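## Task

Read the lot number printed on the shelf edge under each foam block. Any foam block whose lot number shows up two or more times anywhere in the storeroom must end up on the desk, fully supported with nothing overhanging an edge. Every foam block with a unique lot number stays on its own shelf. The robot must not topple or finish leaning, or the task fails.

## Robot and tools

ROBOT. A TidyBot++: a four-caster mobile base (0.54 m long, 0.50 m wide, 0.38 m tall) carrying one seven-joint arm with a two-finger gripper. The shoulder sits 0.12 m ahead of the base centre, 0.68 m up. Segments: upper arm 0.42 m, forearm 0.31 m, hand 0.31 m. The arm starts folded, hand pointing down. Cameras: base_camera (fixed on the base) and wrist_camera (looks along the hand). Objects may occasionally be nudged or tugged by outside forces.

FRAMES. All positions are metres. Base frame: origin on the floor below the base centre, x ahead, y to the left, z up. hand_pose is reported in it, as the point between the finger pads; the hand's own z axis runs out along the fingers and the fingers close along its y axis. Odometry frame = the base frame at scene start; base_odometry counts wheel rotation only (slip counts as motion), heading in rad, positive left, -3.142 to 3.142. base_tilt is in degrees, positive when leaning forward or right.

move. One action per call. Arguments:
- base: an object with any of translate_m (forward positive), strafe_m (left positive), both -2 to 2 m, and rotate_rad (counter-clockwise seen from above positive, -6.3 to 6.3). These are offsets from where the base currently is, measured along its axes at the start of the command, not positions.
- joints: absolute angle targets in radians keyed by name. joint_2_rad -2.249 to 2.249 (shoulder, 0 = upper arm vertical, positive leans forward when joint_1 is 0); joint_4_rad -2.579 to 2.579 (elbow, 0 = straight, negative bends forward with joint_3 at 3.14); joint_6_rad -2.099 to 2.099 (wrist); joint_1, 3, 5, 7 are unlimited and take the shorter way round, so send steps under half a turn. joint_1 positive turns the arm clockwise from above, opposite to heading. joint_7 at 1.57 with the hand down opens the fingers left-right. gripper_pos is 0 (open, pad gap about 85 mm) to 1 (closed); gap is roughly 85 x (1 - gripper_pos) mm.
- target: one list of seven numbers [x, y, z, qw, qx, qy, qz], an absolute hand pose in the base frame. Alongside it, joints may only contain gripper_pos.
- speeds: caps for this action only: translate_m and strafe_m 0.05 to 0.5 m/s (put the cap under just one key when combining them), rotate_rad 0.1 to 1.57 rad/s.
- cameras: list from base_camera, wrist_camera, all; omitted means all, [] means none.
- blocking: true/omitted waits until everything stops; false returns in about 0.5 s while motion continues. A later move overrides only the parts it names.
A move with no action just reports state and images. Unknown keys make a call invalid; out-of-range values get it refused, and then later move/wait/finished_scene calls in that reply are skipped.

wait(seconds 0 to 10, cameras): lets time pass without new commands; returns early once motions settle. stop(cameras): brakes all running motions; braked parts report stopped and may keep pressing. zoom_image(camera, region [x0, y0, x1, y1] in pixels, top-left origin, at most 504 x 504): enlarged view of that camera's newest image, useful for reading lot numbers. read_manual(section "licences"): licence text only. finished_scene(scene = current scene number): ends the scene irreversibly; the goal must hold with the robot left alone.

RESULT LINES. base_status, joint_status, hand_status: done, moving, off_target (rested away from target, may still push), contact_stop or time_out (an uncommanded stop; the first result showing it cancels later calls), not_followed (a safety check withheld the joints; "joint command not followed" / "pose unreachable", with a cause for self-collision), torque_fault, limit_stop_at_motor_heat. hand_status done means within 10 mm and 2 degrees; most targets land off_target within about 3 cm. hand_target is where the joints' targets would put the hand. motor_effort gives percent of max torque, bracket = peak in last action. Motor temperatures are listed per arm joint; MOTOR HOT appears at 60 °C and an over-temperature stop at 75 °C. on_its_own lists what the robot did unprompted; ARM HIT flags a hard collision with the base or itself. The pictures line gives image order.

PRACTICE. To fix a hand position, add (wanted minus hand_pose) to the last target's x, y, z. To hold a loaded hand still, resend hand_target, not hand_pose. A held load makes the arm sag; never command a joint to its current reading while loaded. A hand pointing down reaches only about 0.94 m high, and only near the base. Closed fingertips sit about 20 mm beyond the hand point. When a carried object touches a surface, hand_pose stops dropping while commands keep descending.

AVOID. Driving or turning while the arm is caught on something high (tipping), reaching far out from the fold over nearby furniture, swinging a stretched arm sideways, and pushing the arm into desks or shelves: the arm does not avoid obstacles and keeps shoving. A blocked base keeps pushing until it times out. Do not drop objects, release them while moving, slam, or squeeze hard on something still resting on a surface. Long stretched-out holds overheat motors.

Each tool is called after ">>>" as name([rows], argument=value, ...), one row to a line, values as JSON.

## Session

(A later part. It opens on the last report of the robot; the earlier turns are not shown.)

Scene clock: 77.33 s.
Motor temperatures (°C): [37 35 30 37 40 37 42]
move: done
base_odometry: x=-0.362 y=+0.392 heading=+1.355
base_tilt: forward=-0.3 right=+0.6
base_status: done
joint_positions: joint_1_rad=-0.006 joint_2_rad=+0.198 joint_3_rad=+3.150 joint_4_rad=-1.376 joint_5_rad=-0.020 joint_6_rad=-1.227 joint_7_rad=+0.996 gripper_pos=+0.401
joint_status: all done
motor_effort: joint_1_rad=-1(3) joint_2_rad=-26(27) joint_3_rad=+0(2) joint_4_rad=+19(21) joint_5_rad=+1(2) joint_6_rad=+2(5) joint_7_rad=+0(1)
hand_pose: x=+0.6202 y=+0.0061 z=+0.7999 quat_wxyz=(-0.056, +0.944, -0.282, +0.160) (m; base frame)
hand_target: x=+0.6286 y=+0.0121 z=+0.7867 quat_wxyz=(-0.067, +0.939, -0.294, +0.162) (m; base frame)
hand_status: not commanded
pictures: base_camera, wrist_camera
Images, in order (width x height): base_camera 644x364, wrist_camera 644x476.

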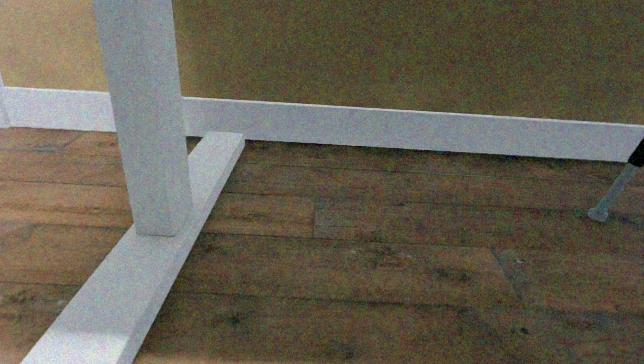

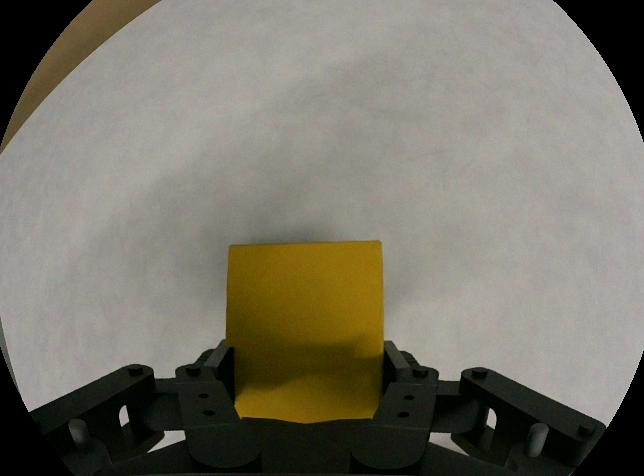

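>>> move(base={"translate_m": -0.15, "strafe_m": -0.12}, joints={"joint_1_rad": -0.011, "joint_2_rad": -0.3, "joint_4_rad": -1.75, "joint_6_rad": -1.10}, cameras=["wrist_camera", "base_camera"])

Scene clock: 81.60 s.
Motor temperatures (°C): [37 35 30 37 40 37 42]
move: done
base_odometry: x=-0.277 y=+0.220 heading=+1.355
base_tilt: forward=-0.3 right=+0.6
base_status: done
joint_positions: joint_1_rad=-0.007 joint_2_rad=-0.292 joint_3_rad=+3.150 joint_4_rad=-1.720 joint_5_rad=-0.020 joint_6_rad=-1.156 joint_7_rad=+0.996 gripper_pos=+0.401
joint_status: all done
motor_effort: joint_1_rad=+0(2) joint_2_rad=-9(29) joint_3_rad=+1(2) joint_4_rad=+20(22) joint_5_rad=+1(1) joint_6_rad=+4(6) joint_7_rad=+0(1)
hand_pose: x=+0.4738 y=+0.0060 z=+0.8656 quat_wxyz=(-0.088, +0.921, -0.275, +0.261) (m; base frame)
hand_target: x=+0.4804 y=+0.0109 z=+0.8635 quat_wxyz=(-0.104, +0.913, -0.286, +0.273) (m; base frame)
hand_status: not commanded
pictures: base_camera, wrist_camera
Images, in order (width x height): base_camera 644x364, wrist_camera 644x476.

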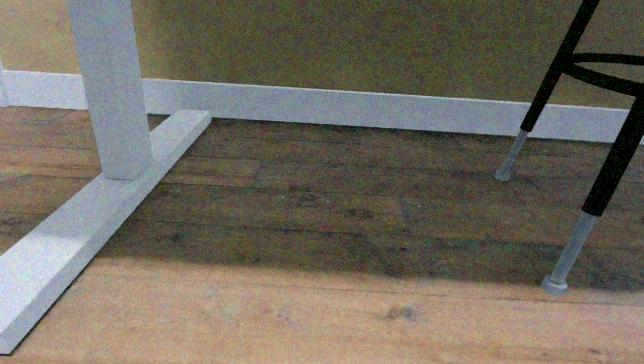

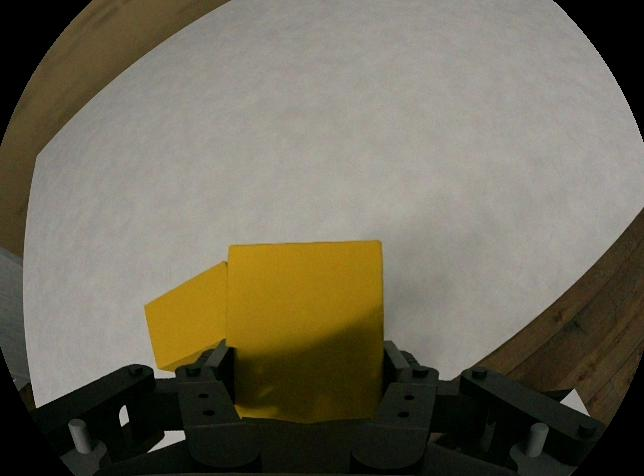

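>>> move(base={"strafe_m": -0.11, "rotate_rad": -0.07}, joints={"joint_1_rad": -0.011, "joint_2_rad": 0.215, "joint_4_rad": -1.404, "joint_6_rad": -1.228}, cameras=[])

>>> move(joints={"joint_2_rad": 0.22, "joint_4_rad": -1.512, "joint_6_rad": -1.06}, cameras=["wrist_camera"])

Scene clock: 85.57 s.
Motor temperatures (°C): [37 35 30 37 40 37 42]
move: done
base_odometry: x=-0.169 y=+0.196 heading=+1.283
base_tilt: forward=-0.3 right=+0.6
base_status: done
joint_positions: joint_1_rad=-0.007 joint_2_rad=+0.198 joint_3_rad=+3.150 joint_4_rad=-1.422 joint_5_rad=-0.020 joint_6_rad=-1.177 joint_7_rad=+0.996 gripper_pos=+0.401
joint_status: all done
motor_effort: joint_1_rad=-1(2) joint_2_rad=-26(27) joint_3_rad=+0(4) joint_4_rad=+19(21) joint_5_rad=+0(2) joint_6_rad=+3(6) joint_7_rad=+0(0)
hand_pose: x=+0.6209 y=+0.0063 z=+0.7860 quat_wxyz=(-0.057, +0.944, -0.282, +0.162) (m; base frame)
hand_target: x=+0.6133 y=+0.0122 z=+0.7800 quat_wxyz=(-0.059, +0.944, -0.295, +0.135) (m; base frame)
hand_status: not commanded
pictures: none
No camera images: "cameras" was empty.

Scene clock: 86.50 s.
Motor temperatures (°C): [37 35 30 37 40 37 42]
move: done
base_odometry: x=-0.169 y=+0.196 heading=+1.283
base_tilt: forward=-0.3 right=+0.6
base_status: not commanded
joint_positions: joint_1_rad=-0.007 joint_2_rad=+0.201 joint_3_rad=+3.150 joint_4_rad=-1.489 joint_5_rad=-0.020 joint_6_rad=-1.104 joint_7_rad=+0.996 gripper_pos=+0.401
joint_status: all done
motor_effort: joint_1_rad=+0(1) joint_2_rad=-25(27) joint_3_rad=+0(0) joint_4_rad=+19(20) joint_5_rad=+0(1) joint_6_rad=+3(4) joint_7_rad=+0(1)
hand_pose: x=+0.6214 y=+0.0061 z=+0.7644 quat_wxyz=(-0.057, +0.943, -0.282, +0.164) (m; base frame)
hand_target: x=+0.6279 y=+0.0114 z=+0.7496 quat_wxyz=(-0.066, +0.939, -0.296, +0.162) (m; base frame)
hand_status: not commanded
pictures: wrist_camera
Images, in order (width x height): wrist_camera 644x476.

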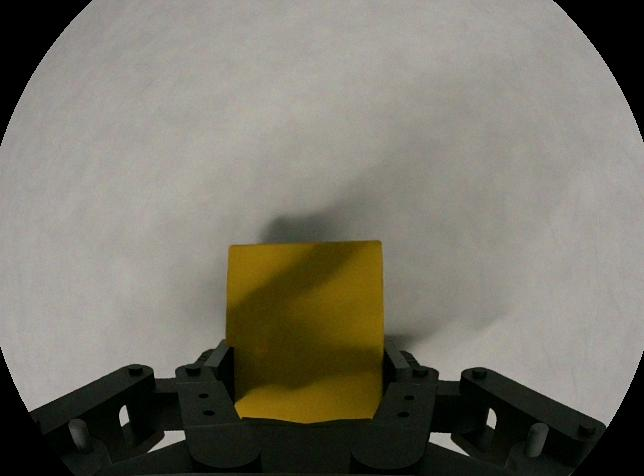

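>>> move(joints={"joint_2_rad": 0.225, "joint_4_rad": -1.536, "joint_6_rad": -1.036}, cameras=[])

>>> move(joints={"joint_2_rad": 0.23, "joint_4_rad": -1.552, "joint_6_rad": -1.020}, cameras=[])

Scene clock: 87.37 s.
Motor temperatures (°C): [37 35 30 37 40 37 42]
move: done
base_odometry: x=-0.169 y=+0.196 heading=+1.283
base_tilt: forward=-0.3 right=+0.6
base_status: not commanded
joint_positions: joint_1_rad=-0.007 joint_2_rad=+0.196 joint_3_rad=+3.150 joint_4_rad=-1.501 joint_5_rad=-0.020 joint_6_rad=-1.090 joint_7_rad=+0.996 gripper_pos=+0.401
joint_status: all done
motor_effort: joint_1_rad=-1(1) joint_2_rad=-24(26) joint_3_rad=+0(1) joint_4_rad=+18(20) joint_5_rad=+0(1) joint_6_rad=+4(5) joint_7_rad=+0(1)
hand_pose: x=+0.6213 y=+0.0060 z=+0.7632 quat_wxyz=(-0.058, +0.943, -0.282, +0.167) (m; base frame)
hand_target: x=+0.6269 y=+0.0113 z=+0.7397 quat_wxyz=(-0.065, +0.939, -0.297, +0.159) (m; base frame)
hand_status: not commanded
pictures: none
No camera images: "cameras" was empty.

Scene clock: 87.90 s.
Motor temperatures (°C): [37 35 30 37 40 37 42]
move: off_target
base_odometry: x=-0.169 y=+0.196 heading=+1.283
base_tilt: forward=-0.3 right=+0.6
base_status: not commanded
joint_positions: joint_1_rad=-0.007 joint_2_rad=+0.193 joint_3_rad=+3.150 joint_4_rad=-1.508 joint_5_rad=-0.020 joint_6_rad=-1.080 joint_7_rad=+0.996 gripper_pos=+0.401
joint_status: joint_4_rad off_target (ended at -1.508, target -1.552); the others done
motor_effort: joint_1_rad=-2(2) joint_2_rad=-17(22) joint_3_rad=-1(1) joint_4_rad=+15(17) joint_5_rad=-1(1) joint_6_rad=+5(6) joint_7_rad=+0(0)
hand_pose: x=+0.6214 y=+0.0060 z=+0.7628 quat_wxyz=(-0.059, +0.942, -0.282, +0.170) (m; base frame)
hand_target: x=+0.6261 y=+0.0112 z=+0.7322 quat_wxyz=(-0.064, +0.940, -0.297, +0.157) (m; base frame)
hand_status: not commanded
pictures: none
No camera images: "cameras" was empty.

>>> move(joints={"gripper_pos": 0.12}, cameras=[])

>>> move(joints={"joint_2_rad": 0.15, "joint_4_rad": -1.35, "joint_6_rad": -1.16}, base={"translate_m": -0.4}, blocking=false, cameras=["wrist_camera"])

>>> move(joints={"joint_1_rad": -0.011, "joint_2_rad": -0.8, "joint_4_rad": -2.512, "joint_6_rad": -0.1, "joint_7_rad": 1.545, "gripper_pos": 0.0}, base={"translate_m": -0.25, "strafe_m": -2.0, "rotate_rad": -3.14}, cameras=["base_camera", "wrist_camera"])

Scene clock: 90.67 s.
Motor temperatures (°C): [37 36 30 37 40 37 42]
move: done
base_odometry: x=-0.169 y=+0.196 heading=+1.283
base_tilt: forward=-0.3 right=+0.6
base_status: not commanded
joint_positions: joint_1_rad=-0.007 joint_2_rad=+0.216 joint_3_rad=+3.150 joint_4_rad=-1.527 joint_5_rad=-0.020 joint_6_rad=-1.068 joint_7_rad=+0.996 gripper_pos=+0.120
joint_status: all done
motor_effort: joint_1_rad=-1(2) joint_2_rad=-25(27) joint_3_rad=+0(1) joint_4_rad=+18(20) joint_5_rad=+1(1) joint_6_rad=+4(5) joint_7_rad=+0(0)
hand_pose: x=+0.6201 y=+0.0060 z=+0.7444 quat_wxyz=(-0.055, +0.945, -0.283, +0.155) (m; base frame)
hand_target: x=+0.6261 y=+0.0112 z=+0.7322 quat_wxyz=(-0.064, +0.940, -0.297, +0.157) (m; base frame)
hand_status: not commanded
pictures: none
No camera images: "cameras" was empty.

Scene clock: 91.17 s.
Motor temperatures (°C): [37 36 30 37 40 37 42]
move: moving
base_odometry: x=-0.188 y=+0.131 heading=+1.283
base_tilt: forward=-0.3 right=+0.6
base_status: translate_m moving
joint_positions: joint_1_rad=-0.007 joint_2_rad=+0.206 joint_3_rad=+3.150 joint_4_rad=-1.447 joint_5_rad=-0.020 joint_6_rad=-1.083 joint_7_rad=+0.996 gripper_pos=+0.120
joint_status: joint_2_rad moving; joint_4_rad moving; joint_6_rad moving
motor_effort: joint_1_rad=-1(2) joint_2_rad=-28(31) joint_3_rad=+0(1) joint_4_rad=+20(20) joint_5_rad=+1(1) joint_6_rad=+3(4) joint_7_rad=+0(0)
hand_pose: x=+0.6413 y=+0.0060 z=+0.7815 quat_wxyz=(-0.065, +0.938, -0.281, +0.191) (m; base frame)
hand_target: x=+0.6381 y=+0.0117 z=+0.8032 quat_wxyz=(-0.079, +0.932, -0.293, +0.199) (m; base frame)
hand_status: not commanded
pictures: wrist_camera
Images, in order (width x height): wrist_camera 644x476.

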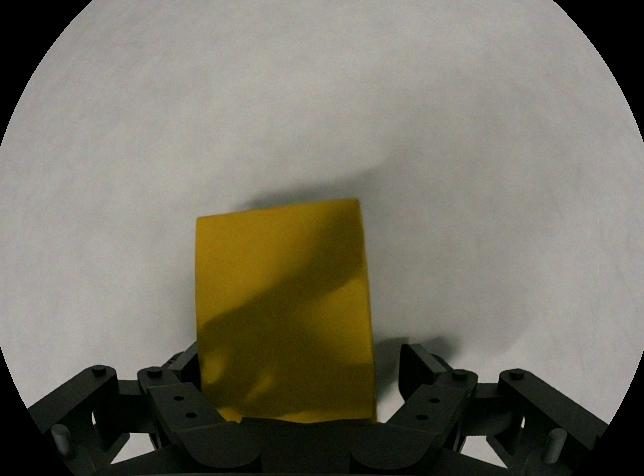

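Scene clock: 105.73 s.
Motor temperatures (°C): [37 35 30 37 40 37 42]
earlier move: replaced
move: time_out
base_odometry: x=+1.608 y=-0.676 heading=-1.857
base_tilt: forward=-0.4 right=+0.6
base_status: translate_m replaced; translate_m time_out (by the wheels' count: -0.265 of -0.250); strafe_m time_out (by the wheels' count: -1.951 of -2.000); rotate_rad done
joint_positions: joint_1_rad=-0.010 joint_2_rad=-0.795 joint_3_rad=+3.151 joint_4_rad=-2.492 joint_5_rad=-0.020 joint_6_rad=-0.140 joint_7_rad=+1.503 gripper_pos=+0.000
joint_status: all done
motor_effort: joint_1_rad=-1(7) joint_2_rad=+4(29) joint_3_rad=+1(9) joint_4_rad=+22(26) joint_5_rad=+1(2) joint_6_rad=+9(10) joint_7_rad=+0(1)
hand_pose: x=+0.4309 y=+0.0023 z=+0.8551 quat_wxyz=(-0.032, +0.794, -0.034, +0.606) (m; base frame)
hand_target: x=+0.4308 y=+0.0023 z=+0.8565 quat_wxyz=(-0.024, +0.787, -0.024, +0.616) (m; base frame)
hand_status: not commanded
pictures: base_camera, wrist_camera
Images, in order (width x height): base_camera 644x364, wrist_camera 644x476.

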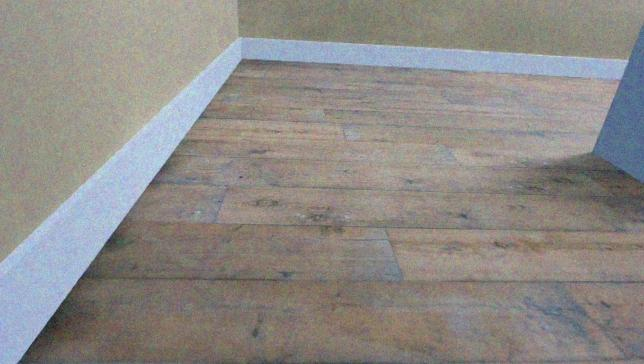

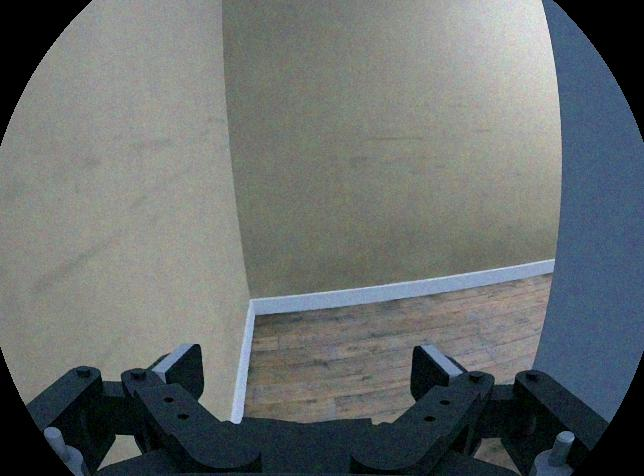

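>>> move(base={"translate_m": 0.9, "strafe_m": -0.16, "rotate_rad": 0.05}, joints={"joint_1_rad": 0.8}, cameras=["base_camera", "wrist_camera"])

Scene clock: 111.97 s.
Motor temperatures (°C): [37 35 30 37 40 37 42]
move: done
base_odometry: x=+1.201 y=-1.494 heading=-1.806
base_tilt: forward=-0.4 right=+0.6
base_status: done
joint_positions: joint_1_rad=+0.782 joint_2_rad=-0.796 joint_3_rad=+3.151 joint_4_rad=-2.492 joint_5_rad=-0.020 joint_6_rad=-0.140 joint_7_rad=+1.503 gripper_pos=+0.000
joint_status: all done
motor_effort: joint_1_rad=+0(2) joint_2_rad=+5(7) joint_3_rad=+1(2) joint_4_rad=+22(23) joint_5_rad=+1(1) joint_6_rad=+9(9) joint_7_rad=+0(1)
hand_pose: x=+0.3394 y=-0.2204 z=+0.8555 quat_wxyz=(+0.205, +0.719, -0.338, +0.572) (m; base frame)
hand_target: x=+0.3354 y=-0.2244 z=+0.8565 quat_wxyz=(+0.221, +0.714, -0.332, +0.576) (m; base frame)
hand_status: not commanded
pictures: base_camera, wrist_camera
Images, in order (width x height): base_camera 644x364, wrist_camera 644x476.

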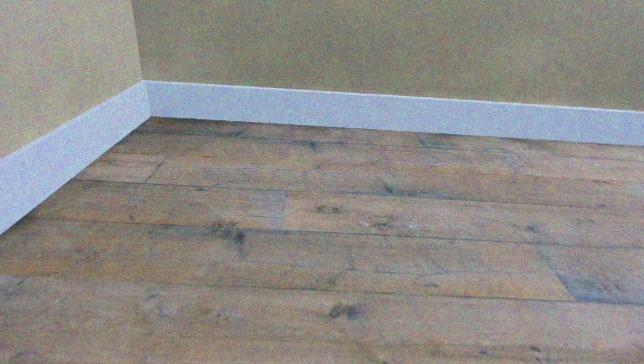

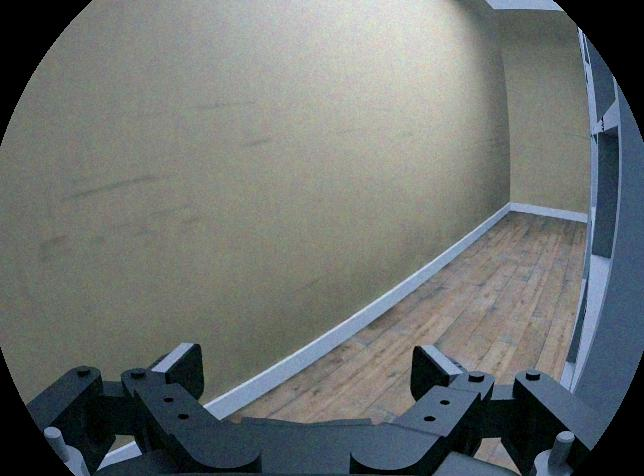

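>>> move(base={"translate_m": 0.8, "rotate_rad": -1.571}, joints={"joint_1_rad": 1.58, "joint_7_rad": 1.61}, cameras=[])

>>> move(base={"translate_m": 0.75}, cameras=["base_camera", "wrist_camera"])

Scene clock: 117.27 s.
Motor temperatures (°C): [37 35 30 37 40 37 42]
move: done
base_odometry: x=+1.014 y=-2.273 heading=+2.905
base_tilt: forward=-0.3 right=+0.6
base_status: done
joint_positions: joint_1_rad=+1.565 joint_2_rad=-0.798 joint_3_rad=+3.151 joint_4_rad=-2.492 joint_5_rad=-0.020 joint_6_rad=-0.140 joint_7_rad=+1.567 gripper_pos=+0.000
joint_status: all done
motor_effort: joint_1_rad=+0(2) joint_2_rad=+5(7) joint_3_rad=+1(2) joint_4_rad=+22(23) joint_5_rad=+1(1) joint_6_rad=+9(9) joint_7_rad=+0(1)
hand_pose: x=+0.1197 y=-0.3114 z=+0.8558 quat_wxyz=(+0.422, +0.554, -0.569, +0.437) (m; base frame)
hand_target: x=+0.1150 y=-0.3118 z=+0.8565 quat_wxyz=(+0.438, +0.552, -0.561, +0.435) (m; base frame)
hand_status: not commanded
pictures: none
No camera images: "cameras" was empty.

Scene clock: 120.10 s.
Motor temperatures (°C): [37 35 30 37 40 37 42]
move: done
base_odometry: x=+0.285 y=-2.097 heading=+2.905
base_tilt: forward=-0.3 right=+0.6
base_status: done
joint_positions: joint_1_rad=+1.566 joint_2_rad=-0.798 joint_3_rad=+3.151 joint_4_rad=-2.492 joint_5_rad=-0.020 joint_6_rad=-0.140 joint_7_rad=+1.567 gripper_pos=+0.000
joint_status: not commanded
motor_effort: joint_1_rad=-1(1) joint_2_rad=+4(5) joint_3_rad=+1(2) joint_4_rad=+23(23) joint_5_rad=+1(1) joint_6_rad=+8(9) joint_7_rad=+0(1)
hand_pose: x=+0.1196 y=-0.3114 z=+0.8558 quat_wxyz=(+0.422, +0.554, -0.569, +0.437) (m; base frame)
hand_target: x=+0.1150 y=-0.3118 z=+0.8565 quat_wxyz=(+0.438, +0.552, -0.561, +0.435) (m; base frame)
hand_status: not commanded
pictures: base_camera, wrist_camera
Images, in order (width x height): base_camera 644x364, wrist_camera 644x476.

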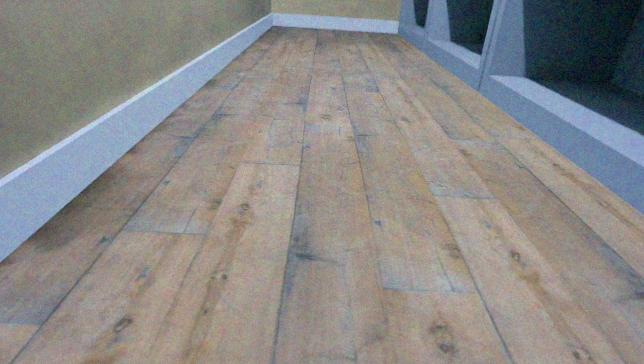

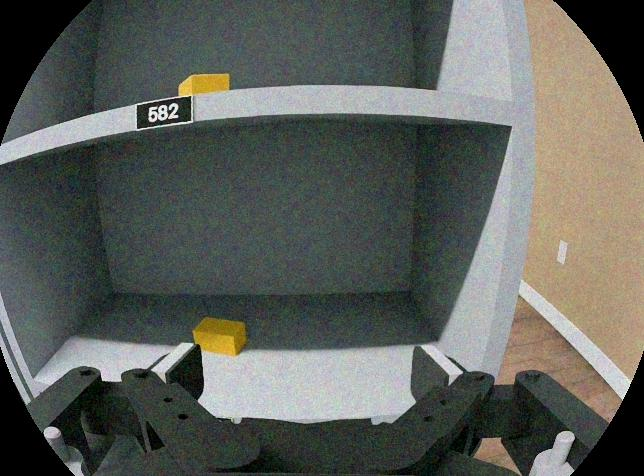

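>>> move(joints={"joint_6_rad": -0.30}, cameras=["wrist_camera"])

>>> move(base={"translate_m": 0.9}, cameras=["wrist_camera"])

Scene clock: 121.20 s.
Motor temperatures (°C): [37 35 30 37 40 37 42]
move: done
base_odometry: x=+0.285 y=-2.097 heading=+2.905
base_tilt: forward=-0.3 right=+0.6
base_status: not commanded
joint_positions: joint_1_rad=+1.566 joint_2_rad=-0.798 joint_3_rad=+3.151 joint_4_rad=-2.499 joint_5_rad=-0.020 joint_6_rad=-0.294 joint_7_rad=+1.567 gripper_pos=+0.000
joint_status: all done
motor_effort: joint_1_rad=-1(1) joint_2_rad=+5(6) joint_3_rad=+1(1) joint_4_rad=+22(24) joint_5_rad=+1(1) joint_6_rad=+8(10) joint_7_rad=+0(1)
hand_pose: x=+0.1209 y=-0.2943 z=+0.8066 quat_wxyz=(+0.376, +0.587, -0.601, +0.391) (m; base frame)
hand_target: x=+0.1179 y=-0.2910 z=+0.7980 quat_wxyz=(+0.377, +0.595, -0.600, +0.380) (m; base frame)
hand_status: not commanded
pictures: wrist_camera
Images, in order (width x height): wrist_camera 644x476.

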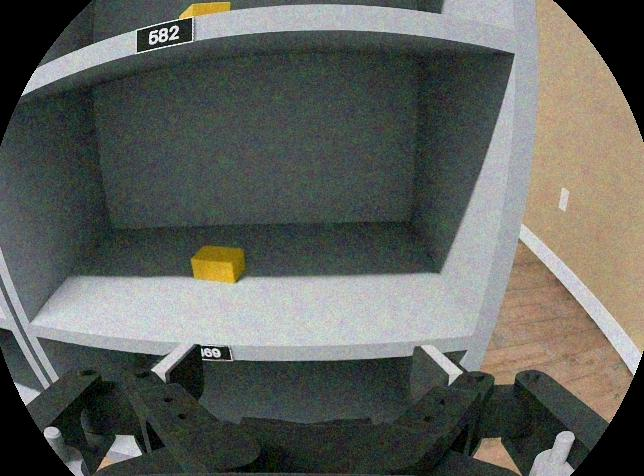

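Scene clock: 124.30 s.
Motor temperatures (°C): [37 35 30 37 40 37 42]
move: done
base_odometry: x=-0.590 y=-1.886 heading=+2.906
base_tilt: forward=-0.3 right=+0.6
base_status: done
joint_positions: joint_1_rad=+1.566 joint_2_rad=-0.798 joint_3_rad=+3.151 joint_4_rad=-2.499 joint_5_rad=-0.020 joint_6_rad=-0.294 joint_7_rad=+1.567 gripper_pos=+0.000
joint_status: not commanded
motor_effort: joint_1_rad=+0(1) joint_2_rad=+4(6) joint_3_rad=+1(2) joint_4_rad=+22(23) joint_5_rad=+1(1) joint_6_rad=+8(9) joint_7_rad=+0(1)
hand_pose: x=+0.1209 y=-0.2943 z=+0.8066 quat_wxyz=(+0.376, +0.587, -0.601, +0.391) (m; base frame)
hand_target: x=+0.1179 y=-0.2910 z=+0.7980 quat_wxyz=(+0.377, +0.595, -0.600, +0.380) (m; base frame)
hand_status: not commanded
pictures: wrist_camera
Images, in order (width x height): wrist_camera 644x476.

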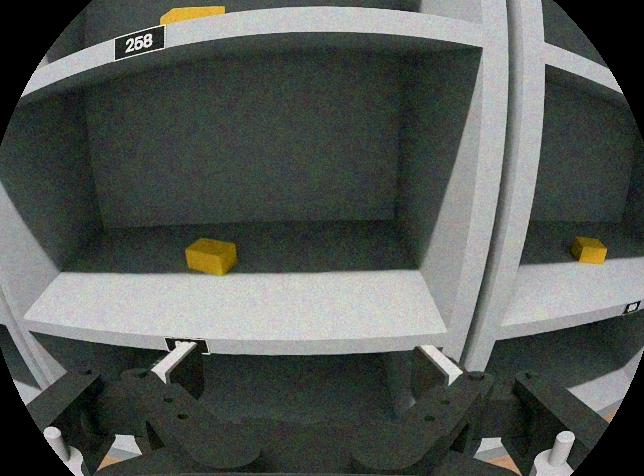

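>>> move(joints={"joint_6_rad": -0.38}, cameras=["wrist_camera"])

>>> zoom_image(camera="wrist_camera", region=[100, 280, 300, 380])

>>> move(base={"translate_m": 0.92}, cameras=["wrist_camera"])

>>> zoom_image(camera="wrist_camera", region=[60, 0, 360, 340])

Scene clock: 125.27 s.
Motor temperatures (°C): [37 35 30 37 40 37 42]
move: done
base_odometry: x=-0.590 y=-1.886 heading=+2.906
base_tilt: forward=-0.3 right=+0.6
base_status: not commanded
joint_positions: joint_1_rad=+1.566 joint_2_rad=-0.798 joint_3_rad=+3.151 joint_4_rad=-2.499 joint_5_rad=-0.020 joint_6_rad=-0.363 joint_7_rad=+1.567 gripper_pos=+0.000
joint_status: all done
motor_effort: joint_1_rad=+0(1) joint_2_rad=+5(6) joint_3_rad=+1(1) joint_4_rad=+22(24) joint_5_rad=+1(1) joint_6_rad=+8(9) joint_7_rad=+0(1)
hand_pose: x=+0.1214 y=-0.2846 z=+0.7870 quat_wxyz=(+0.354, +0.600, -0.614, +0.370) (m; base frame)
hand_target: x=+0.1191 y=-0.2795 z=+0.7759 quat_wxyz=(+0.352, +0.610, -0.614, +0.357) (m; base frame)
hand_status: not commanded
pictures: wrist_camera
Images, in order (width x height): wrist_camera 644x476.

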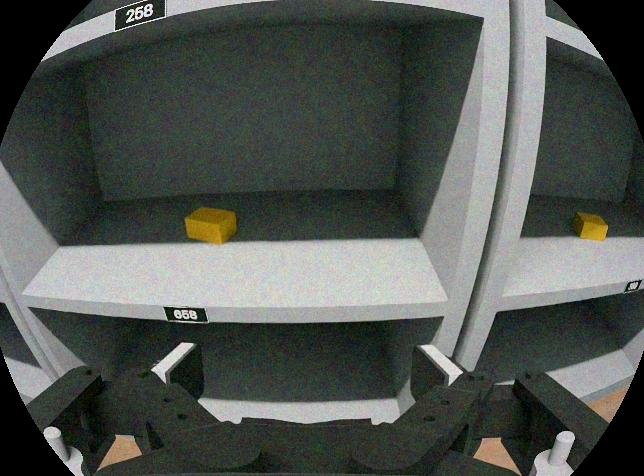

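Scaled by 2.520.

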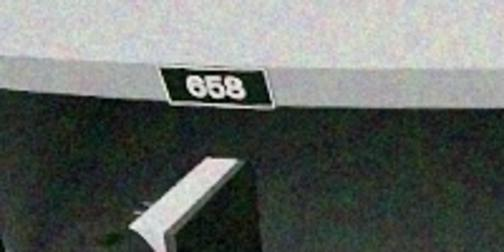

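Scene clock: 128.40 s.
Motor temperatures (°C): [37 35 30 37 40 37 42]
move: done
base_odometry: x=-1.485 y=-1.672 heading=+2.906
base_tilt: forward=-0.3 right=+0.6
base_status: done
joint_positions: joint_1_rad=+1.566 joint_2_rad=-0.798 joint_3_rad=+3.151 joint_4_rad=-2.499 joint_5_rad=-0.020 joint_6_rad=-0.363 joint_7_rad=+1.567 gripper_pos=+0.000
joint_status: not commanded
motor_effort: joint_1_rad=+0(1) joint_2_rad=+5(6) joint_3_rad=+1(2) joint_4_rad=+22(23) joint_5_rad=+1(1) joint_6_rad=+7(9) joint_7_rad=+0(1)
hand_pose: x=+0.1214 y=-0.2846 z=+0.7870 quat_wxyz=(+0.354, +0.600, -0.614, +0.370) (m; base frame)
hand_target: x=+0.1191 y=-0.2795 z=+0.7759 quat_wxyz=(+0.352, +0.610, -0.614, +0.357) (m; base frame)
hand_status: not commanded
pictures: wrist_camera
Images, in order (width x height): wrist_camera 644x476.

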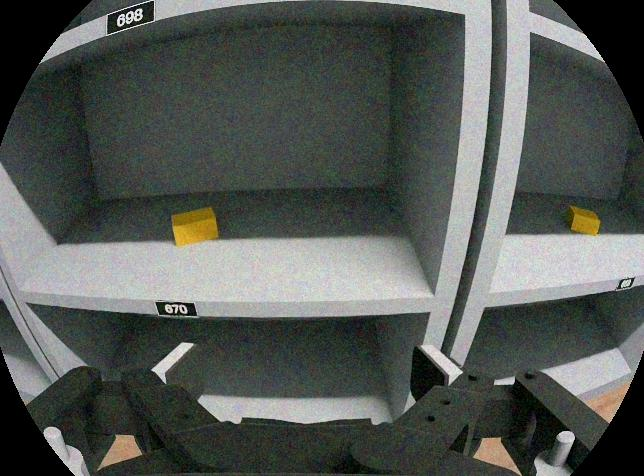

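Scaled by 1.482.

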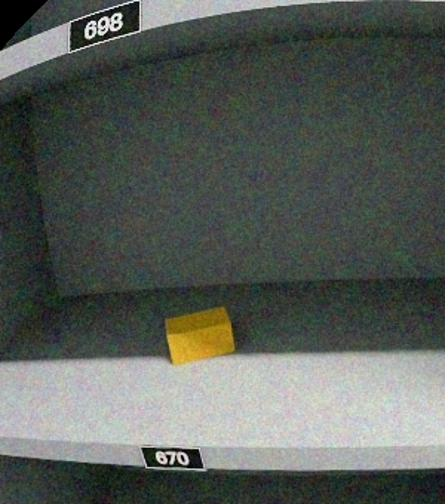

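>>> move(base={"translate_m": 0.9}, cameras=["wrist_camera"])

>>> zoom_image(camera="wrist_camera", region=[60, 0, 360, 340])

Scene clock: 132.23 s.
Motor temperatures (°C): [37 35 30 37 40 37 42]
move: done
base_odometry: x=-2.360 y=-1.461 heading=+2.906
base_tilt: forward=-0.3 right=+0.6
base_status: done
joint_positions: joint_1_rad=+1.566 joint_2_rad=-0.798 joint_3_rad=+3.151 joint_4_rad=-2.499 joint_5_rad=-0.020 joint_6_rad=-0.363 joint_7_rad=+1.567 gripper_pos=+0.000
joint_status: not commanded
motor_effort: joint_1_rad=-1(1) joint_2_rad=+5(6) joint_3_rad=+1(2) joint_4_rad=+22(22) joint_5_rad=+0(1) joint_6_rad=+8(9) joint_7_rad=+0(1)
hand_pose: x=+0.1214 y=-0.2846 z=+0.7870 quat_wxyz=(+0.354, +0.600, -0.614, +0.370) (m; base frame)
hand_target: x=+0.1191 y=-0.2795 z=+0.7759 quat_wxyz=(+0.352, +0.610, -0.614, +0.357) (m; base frame)
hand_status: not commanded
pictures: wrist_camera
Images, in order (width x height): wrist_camera 644x476.

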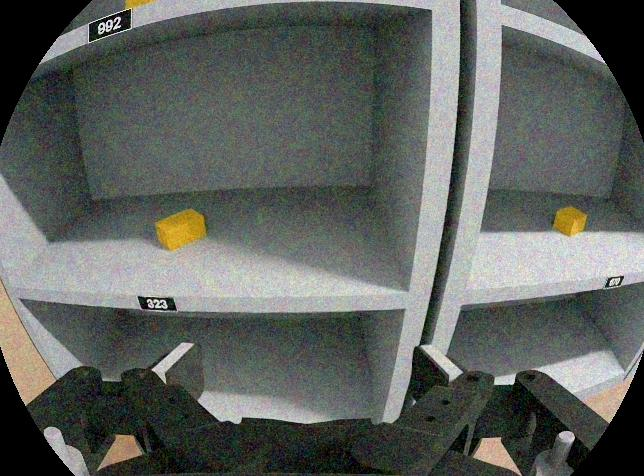

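Scaled by 1.482.

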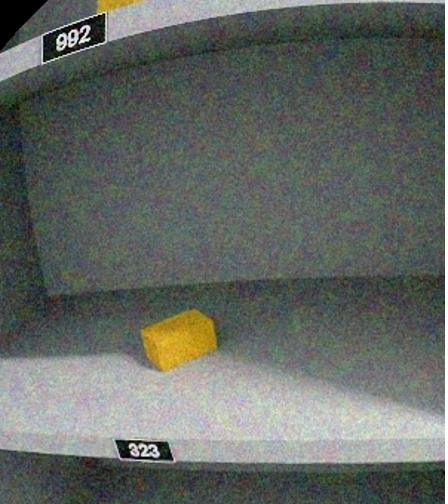

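>>> move(base={"translate_m": -0.555, "rotate_rad": -1.571}, joints={"joint_1_rad": -0.011, "joint_2_rad": -0.1, "joint_4_rad": -0.815, "joint_6_rad": -1.70, "joint_7_rad": 1.545}, cameras=["wrist_camera"])

Scene clock: 136.93 s.
Motor temperatures (°C): [37 35 30 37 40 37 42]
move: done
base_odometry: x=-1.820 y=-1.591 heading=+1.334
base_tilt: forward=-0.3 right=+0.6
base_status: done
joint_positions: joint_1_rad=+0.007 joint_2_rad=-0.123 joint_3_rad=+3.154 joint_4_rad=-0.832 joint_5_rad=-0.020 joint_6_rad=-1.649 joint_7_rad=+1.567 gripper_pos=+0.000
joint_status: all done
motor_effort: joint_1_rad=-1(2) joint_2_rad=-10(12) joint_3_rad=+0(2) joint_4_rad=+15(24) joint_5_rad=+0(1) joint_6_rad=+6(9) joint_7_rad=-1(1)
hand_pose: x=+0.4920 y=-0.0002 z=+1.1175 quat_wxyz=(-0.007, +0.924, -0.006, +0.382) (m; base frame)
hand_target: x=+0.4899 y=+0.0119 z=+1.1053 quat_wxyz=(-0.021, +0.935, -0.004, +0.355) (m; base frame)
hand_status: not commanded
pictures: wrist_camera
Images, in order (width x height): wrist_camera 644x476.

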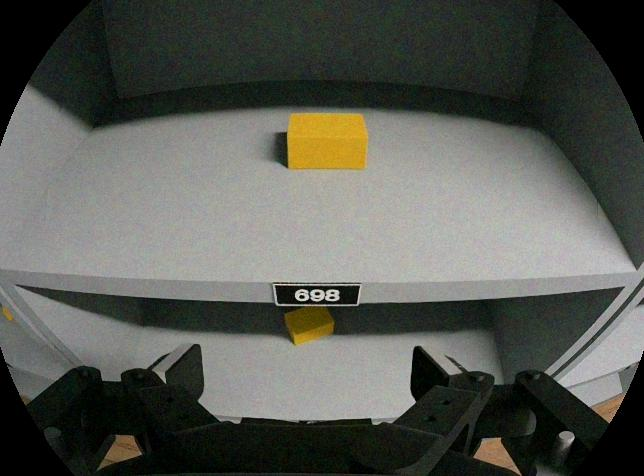

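>>> move(base={"translate_m": 0.184, "strafe_m": 0.153}, joints={"joint_1_rad": 0.54, "joint_2_rad": 0.38, "joint_4_rad": -0.318, "joint_6_rad": -2.035}, cameras=["wrist_camera"])

Scene clock: 149.57 s.
Motor temperatures (°C): [37 35 30 37 40 37 42]
move: done
base_odometry: x=-1.926 y=-1.376 heading=+1.333
base_tilt: forward=-0.3 right=+0.6
base_status: done
joint_positions: joint_1_rad=+0.525 joint_2_rad=+0.366 joint_3_rad=+3.154 joint_4_rad=-0.337 joint_5_rad=-0.020 joint_6_rad=-1.982 joint_7_rad=+1.567 gripper_pos=+0.000
joint_status: all done
motor_effort: joint_1_rad=+0(2) joint_2_rad=-26(31) joint_3_rad=+0(3) joint_4_rad=+13(16) joint_5_rad=+1(2) joint_6_rad=+4(8) joint_7_rad=+0(1)
hand_pose: x=+0.5455 y=-0.2436 z=+1.0352 quat_wxyz=(+0.054, +0.940, -0.254, +0.220) (m; base frame)
hand_target: x=+0.5363 y=-0.2411 z=+1.0278 quat_wxyz=(+0.041, +0.942, -0.267, +0.199) (m; base frame)
hand_status: not commanded
pictures: wrist_camera
Images, in order (width x height): wrist_camera 644x476.

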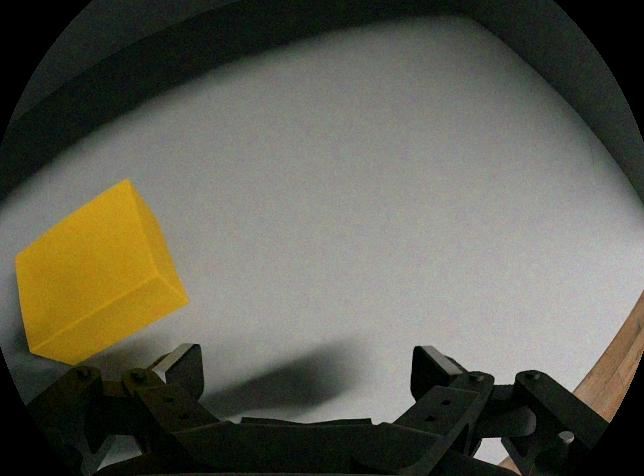

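>>> move(base={"translate_m": 0.1}, cameras=["wrist_camera"])

>>> move(base={"translate_m": -0.115, "strafe_m": 0.045}, cameras=["wrist_camera"])

Scene clock: 152.47 s.
Motor temperatures (°C): [37 35 30 37 40 37 42]
move: done
base_odometry: x=-1.903 y=-1.279 heading=+1.334
base_tilt: forward=-0.3 right=+0.6
base_status: done
joint_positions: joint_1_rad=+0.528 joint_2_rad=+0.373 joint_3_rad=+3.154 joint_4_rad=-0.334 joint_5_rad=-0.020 joint_6_rad=-1.988 joint_7_rad=+1.567 gripper_pos=+0.000
joint_status: not commanded
motor_effort: joint_1_rad=+0(2) joint_2_rad=-26(29) joint_3_rad=+0(1) joint_4_rad=+13(14) joint_5_rad=+1(1) joint_6_rad=+4(5) joint_7_rad=+0(1)
hand_pose: x=+0.5455 y=-0.2453 z=+1.0321 quat_wxyz=(+0.053, +0.941, -0.255, +0.215) (m; base frame)
hand_target: x=+0.5363 y=-0.2411 z=+1.0278 quat_wxyz=(+0.041, +0.942, -0.267, +0.199) (m; base frame)
hand_status: not commanded
pictures: wrist_camera
Images, in order (width x height): wrist_camera 644x476.

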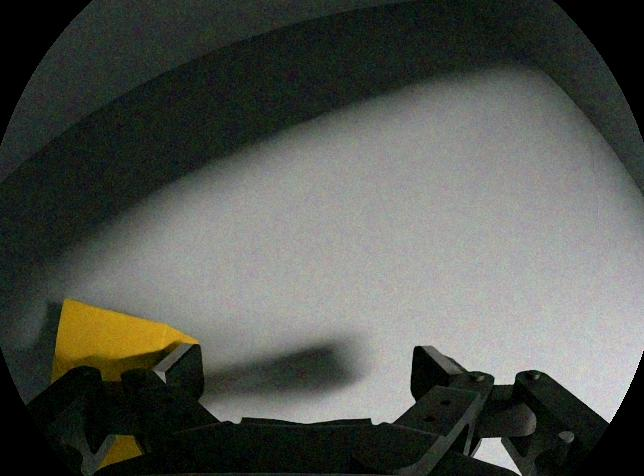

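Scene clock: 153.87 s.
Motor temperatures (°C): [37 35 30 37 40 37 42]
move: done
base_odometry: x=-1.974 y=-1.380 heading=+1.334
base_tilt: forward=-0.3 right=+0.6
base_status: done
joint_positions: joint_1_rad=+0.530 joint_2_rad=+0.364 joint_3_rad=+3.154 joint_4_rad=-0.330 joint_5_rad=-0.020 joint_6_rad=-1.993 joint_7_rad=+1.567 gripper_pos=+0.000
joint_status: not commanded
motor_effort: joint_1_rad=-1(3) joint_2_rad=-26(33) joint_3_rad=+0(1) joint_4_rad=+14(15) joint_5_rad=+0(1) joint_6_rad=+4(5) joint_7_rad=+0(1)
hand_pose: x=+0.5414 y=-0.2437 z=+1.0372 quat_wxyz=(+0.054, +0.940, -0.256, +0.219) (m; base frame)
hand_target: x=+0.5363 y=-0.2411 z=+1.0278 quat_wxyz=(+0.041, +0.942, -0.267, +0.199) (m; base frame)
hand_status: not commanded
pictures: wrist_camera
Images, in order (width x height): wrist_camera 644x476.

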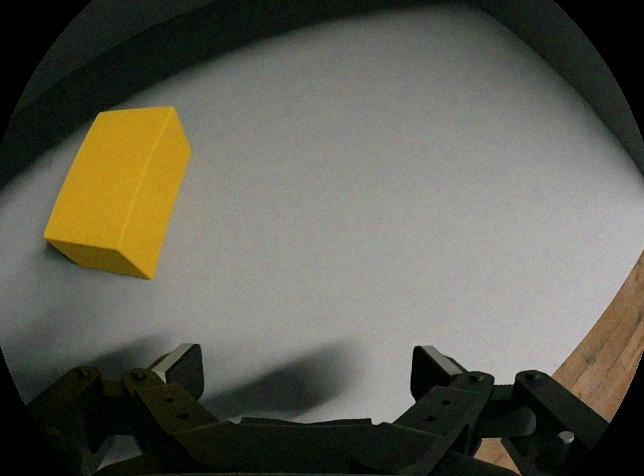

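>>> move(base={"translate_m": 0.07, "strafe_m": 0.096}, joints={"joint_7_rad": 1.394, "joint_2_rad": 0.40}, cameras=["wrist_camera"])

Scene clock: 156.13 s.
Motor temperatures (°C): [37 35 30 37 40 37 42]
move: done
base_odometry: x=-2.051 y=-1.290 heading=+1.334
base_tilt: forward=-0.3 right=+0.6
base_status: done
joint_positions: joint_1_rad=+0.530 joint_2_rad=+0.375 joint_3_rad=+3.153 joint_4_rad=-0.330 joint_5_rad=-0.020 joint_6_rad=-1.993 joint_7_rad=+1.416 gripper_pos=+0.000
joint_status: all done
motor_effort: joint_1_rad=+0(4) joint_2_rad=-26(27) joint_3_rad=+0(2) joint_4_rad=+13(14) joint_5_rad=+0(2) joint_6_rad=+4(5) joint_7_rad=+0(1)
hand_pose: x=+0.5448 y=-0.2458 z=+1.0317 quat_wxyz=(+0.037, +0.919, -0.326, +0.217) (m; base frame)
hand_target: x=+0.5421 y=-0.2446 z=+1.0181 quat_wxyz=(+0.024, +0.921, -0.338, +0.192) (m; base frame)
hand_status: not commanded
pictures: wrist_camera
Images, in order (width x height): wrist_camera 644x476.

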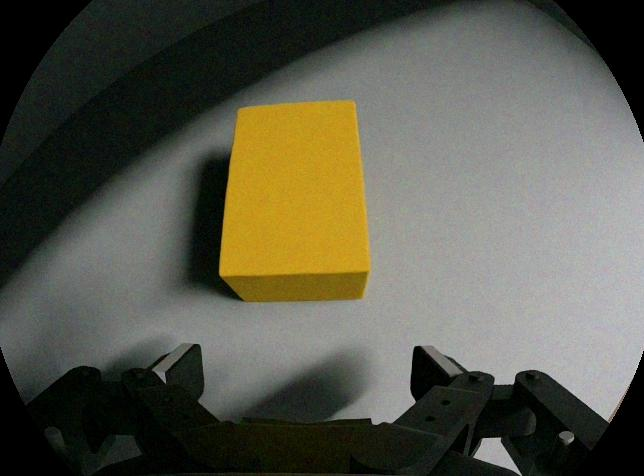

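>>> move(base={"translate_m": 0.0647, "strafe_m": -0.0455}, cameras=["wrist_camera"])

>>> move(joints={"gripper_pos": 0.48}, cameras=[])

>>> move(joints={"joint_2_rad": 0.36, "joint_6_rad": -1.85}, cameras=["wrist_camera"])

Scene clock: 159.07 s.
Motor temperatures (°C): [37 35 30 37 40 37 42]
move: done
base_odometry: x=-1.991 y=-1.237 heading=+1.334
base_tilt: forward=-0.3 right=+0.6
base_status: done
joint_positions: joint_1_rad=+0.530 joint_2_rad=+0.394 joint_3_rad=+3.153 joint_4_rad=-0.329 joint_5_rad=-0.020 joint_6_rad=-1.993 joint_7_rad=+1.416 gripper_pos=+0.000
joint_status: not commanded
motor_effort: joint_1_rad=-1(1) joint_2_rad=-27(32) joint_3_rad=+0(1) joint_4_rad=+14(16) joint_5_rad=+1(1) joint_6_rad=+4(5) joint_7_rad=+0(0)
hand_pose: x=+0.5502 y=-0.2489 z=+1.0226 quat_wxyz=(+0.035, +0.921, -0.327, +0.208) (m; base frame)
hand_target: x=+0.5421 y=-0.2446 z=+1.0181 quat_wxyz=(+0.024, +0.921, -0.338, +0.192) (m; base frame)
hand_status: not commanded
pictures: wrist_camera
Images, in order (width x height): wrist_camera 644x476.

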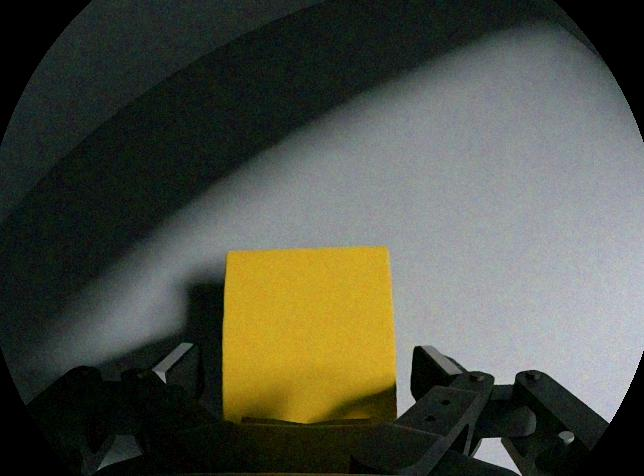

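Scene clock: 159.87 s.
Motor temperatures (°C): [37 35 30 37 40 37 42]
move: off_target
base_odometry: x=-1.991 y=-1.237 heading=+1.334
base_tilt: forward=-0.3 right=+0.6
base_status: not commanded
joint_positions: joint_1_rad=+0.530 joint_2_rad=+0.389 joint_3_rad=+3.153 joint_4_rad=-0.326 joint_5_rad=-0.020 joint_6_rad=-1.993 joint_7_rad=+1.416 gripper_pos=+0.396
joint_status: gripper_pos off_target (ended at +0.396, target +0.480)
motor_effort: joint_1_rad=+0(1) joint_2_rad=-27(28) joint_3_rad=+0(0) joint_4_rad=+14(15) joint_5_rad=+1(1) joint_6_rad=+4(4) joint_7_rad=+0(1)
hand_pose: x=+0.5490 y=-0.2482 z=+1.0259 quat_wxyz=(+0.035, +0.920, -0.327, +0.212) (m; base frame)
hand_target: x=+0.5421 y=-0.2446 z=+1.0181 quat_wxyz=(+0.024, +0.921, -0.338, +0.192) (m; base frame)
hand_status: not commanded
pictures: none
No camera images: "cameras" was empty.

Scene clock: 160.67 s.
Motor temperatures (°C): [37 35 30 37 40 37 42]
move: done
base_odometry: x=-1.991 y=-1.237 heading=+1.334
base_tilt: forward=-0.3 right=+0.6
base_status: not commanded
joint_positions: joint_1_rad=+0.530 joint_2_rad=+0.360 joint_3_rad=+3.153 joint_4_rad=-0.325 joint_5_rad=-0.020 joint_6_rad=-1.865 joint_7_rad=+1.416 gripper_pos=+0.396
joint_status: all done
motor_effort: joint_1_rad=+0(1) joint_2_rad=-27(30) joint_3_rad=+0(0) joint_4_rad=+14(16) joint_5_rad=+1(1) joint_6_rad=+5(6) joint_7_rad=+0(0)
hand_pose: x=+0.5698 y=-0.2604 z=+1.0607 quat_wxyz=(+0.050, +0.901, -0.320, +0.287) (m; base frame)
hand_target: x=+0.5732 y=-0.2628 z=+1.0660 quat_wxyz=(+0.043, +0.895, -0.329, +0.299) (m; base frame)
hand_status: not commanded
pictures: wrist_camera
Images, in order (width x height): wrist_camera 644x476.

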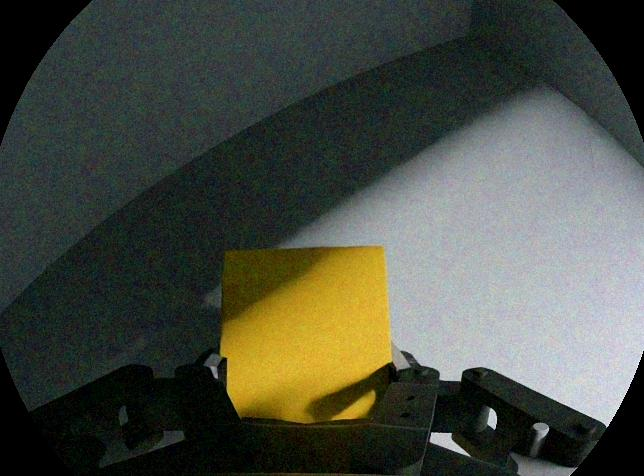

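>>> move(base={"translate_m": -0.34, "strafe_m": -0.17}, cameras=[])

>>> move(base={"strafe_m": -2.0}, joints={"joint_2_rad": -0.3, "joint_4_rad": -1.75, "joint_6_rad": -1.2}, cameras=["wrist_camera"])

>>> move(base={"strafe_m": -1.0}, joints={"joint_1_rad": -0.011}, cameras=["base_camera", "wrist_camera"])

Scene clock: 165.03 s.
Motor temperatures (°C): [37 35 30 37 40 37 42]
move: done
base_odometry: x=-1.906 y=-1.608 heading=+1.335
base_tilt: forward=-0.3 right=+0.6
base_status: done
joint_positions: joint_1_rad=+0.537 joint_2_rad=+0.354 joint_3_rad=+3.153 joint_4_rad=-0.325 joint_5_rad=-0.020 joint_6_rad=-1.865 joint_7_rad=+1.416 gripper_pos=+0.396
joint_status: not commanded
motor_effort: joint_1_rad=-1(3) joint_2_rad=-26(28) joint_3_rad=+0(1) joint_4_rad=+13(15) joint_5_rad=+1(2) joint_6_rad=+6(6) joint_7_rad=+0(1)
hand_pose: x=+0.5662 y=-0.2623 z=+1.0637 quat_wxyz=(+0.051, +0.900, -0.323, +0.290) (m; base frame)
hand_target: x=+0.5732 y=-0.2628 z=+1.0660 quat_wxyz=(+0.043, +0.895, -0.329, +0.299) (m; base frame)
hand_status: not commanded
pictures: none
No camera images: "cameras" was empty.

Scene clock: 170.30 s.
Motor temperatures (°C): [37 35 30 37 40 37 42]
move: done
base_odometry: x=+0.039 y=-2.075 heading=+1.335
base_tilt: forward=-0.3 right=+0.6
base_status: done
joint_positions: joint_1_rad=+0.536 joint_2_rad=-0.288 joint_3_rad=+3.153 joint_4_rad=-1.721 joint_5_rad=-0.020 joint_6_rad=-1.252 joint_7_rad=+1.416 gripper_pos=+0.396
joint_status: all done
motor_effort: joint_1_rad=-1(2) joint_2_rad=-8(27) joint_3_rad=+1(1) joint_4_rad=+20(21) joint_5_rad=+0(2) joint_6_rad=+4(6) joint_7_rad=+0(1)
hand_pose: x=+0.4036 y=-0.1658 z=+0.8492 quat_wxyz=(+0.033, +0.914, -0.336, +0.224) (m; base frame)
hand_target: x=+0.4102 y=-0.1656 z=+0.8475 quat_wxyz=(+0.027, +0.906, -0.347, +0.243) (m; base frame)
hand_status: not commanded
pictures: wrist_camera
Images, in order (width x height): wrist_camera 644x476.

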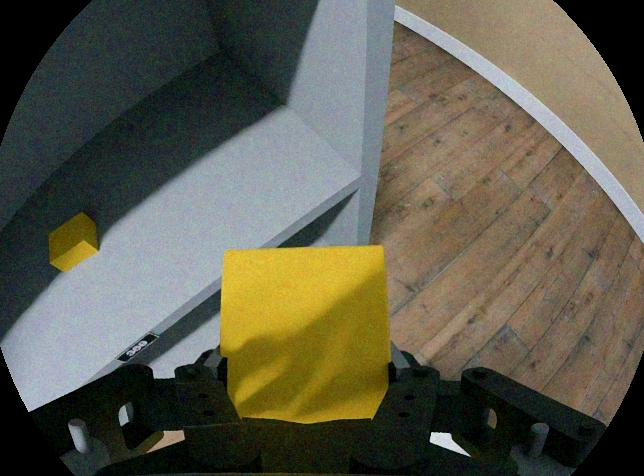

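Scene clock: 173.60 s.
Motor temperatures (°C): [37 35 30 37 40 37 42]
move: done
base_odometry: x=+1.011 y=-2.310 heading=+1.334
base_tilt: forward=-0.3 right=+0.6
base_status: done
joint_positions: joint_1_rad=+0.007 joint_2_rad=-0.292 joint_3_rad=+3.153 joint_4_rad=-1.721 joint_5_rad=-0.020 joint_6_rad=-1.252 joint_7_rad=+1.416 gripper_pos=+0.396
joint_status: all done
motor_effort: joint_1_rad=+0(2) joint_2_rad=-8(9) joint_3_rad=+0(2) joint_4_rad=+19(20) joint_5_rad=+0(1) joint_6_rad=+4(5) joint_7_rad=+0(1)
hand_pose: x=+0.4477 y=+0.0008 z=+0.8504 quat_wxyz=(-0.027, +0.970, -0.085, +0.227) (m; base frame)
hand_target: x=+0.4538 y=+0.0113 z=+0.8475 quat_wxyz=(-0.040, +0.966, -0.088, +0.241) (m; base frame)
hand_status: not commanded
pictures: base_camera, wrist_camera
Images, in order (width x height): base_camera 644x364, wrist_camera 644x476.

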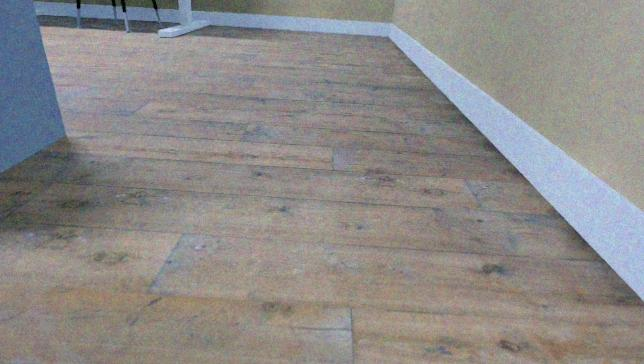

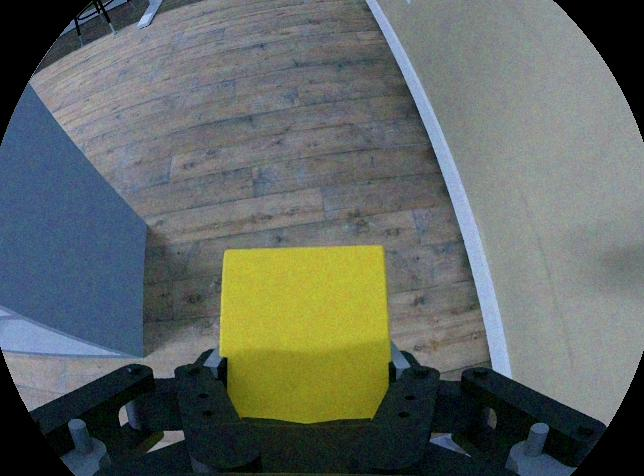

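>>> move()

Scene clock: 174.97 s.
Motor temperatures (°C): [37 35 30 37 40 37 42]
base_odometry: x=+1.011 y=-2.310 heading=+1.334
base_tilt: forward=-0.3 right=+0.6
base_status: done
joint_positions: joint_1_rad=+0.007 joint_2_rad=-0.292 joint_3_rad=+3.153 joint_4_rad=-1.721 joint_5_rad=-0.020 joint_6_rad=-1.252 joint_7_rad=+1.416 gripper_pos=+0.396
joint_status: all done
motor_effort: joint_1_rad=+0(2) joint_2_rad=-8(9) joint_3_rad=+1(2) joint_4_rad=+20(20) joint_5_rad=+0(1) joint_6_rad=+4(5) joint_7_rad=+0(1)
hand_pose: x=+0.4477 y=+0.0008 z=+0.8504 quat_wxyz=(-0.027, +0.970, -0.085, +0.227) (m; base frame)
hand_target: x=+0.4538 y=+0.0113 z=+0.8475 quat_wxyz=(-0.040, +0.966, -0.088, +0.241) (m; base frame)
hand_status: not commanded
pictures: base_camera, wrist_camera
Images, in order (width x height): base_camera 644x364, wrist_camera 644x476.

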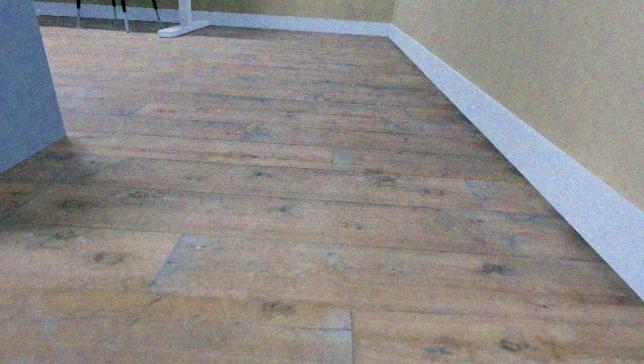

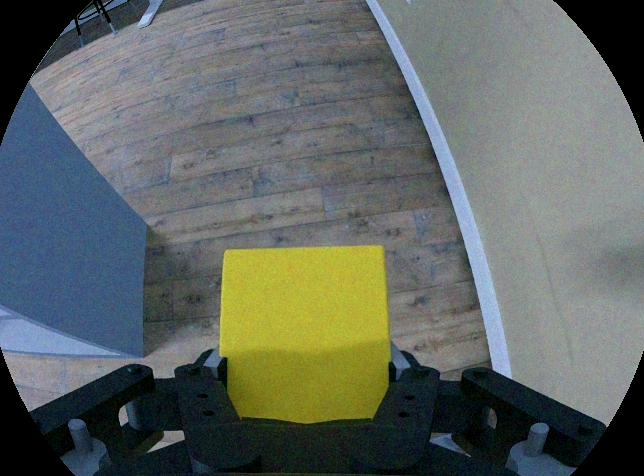

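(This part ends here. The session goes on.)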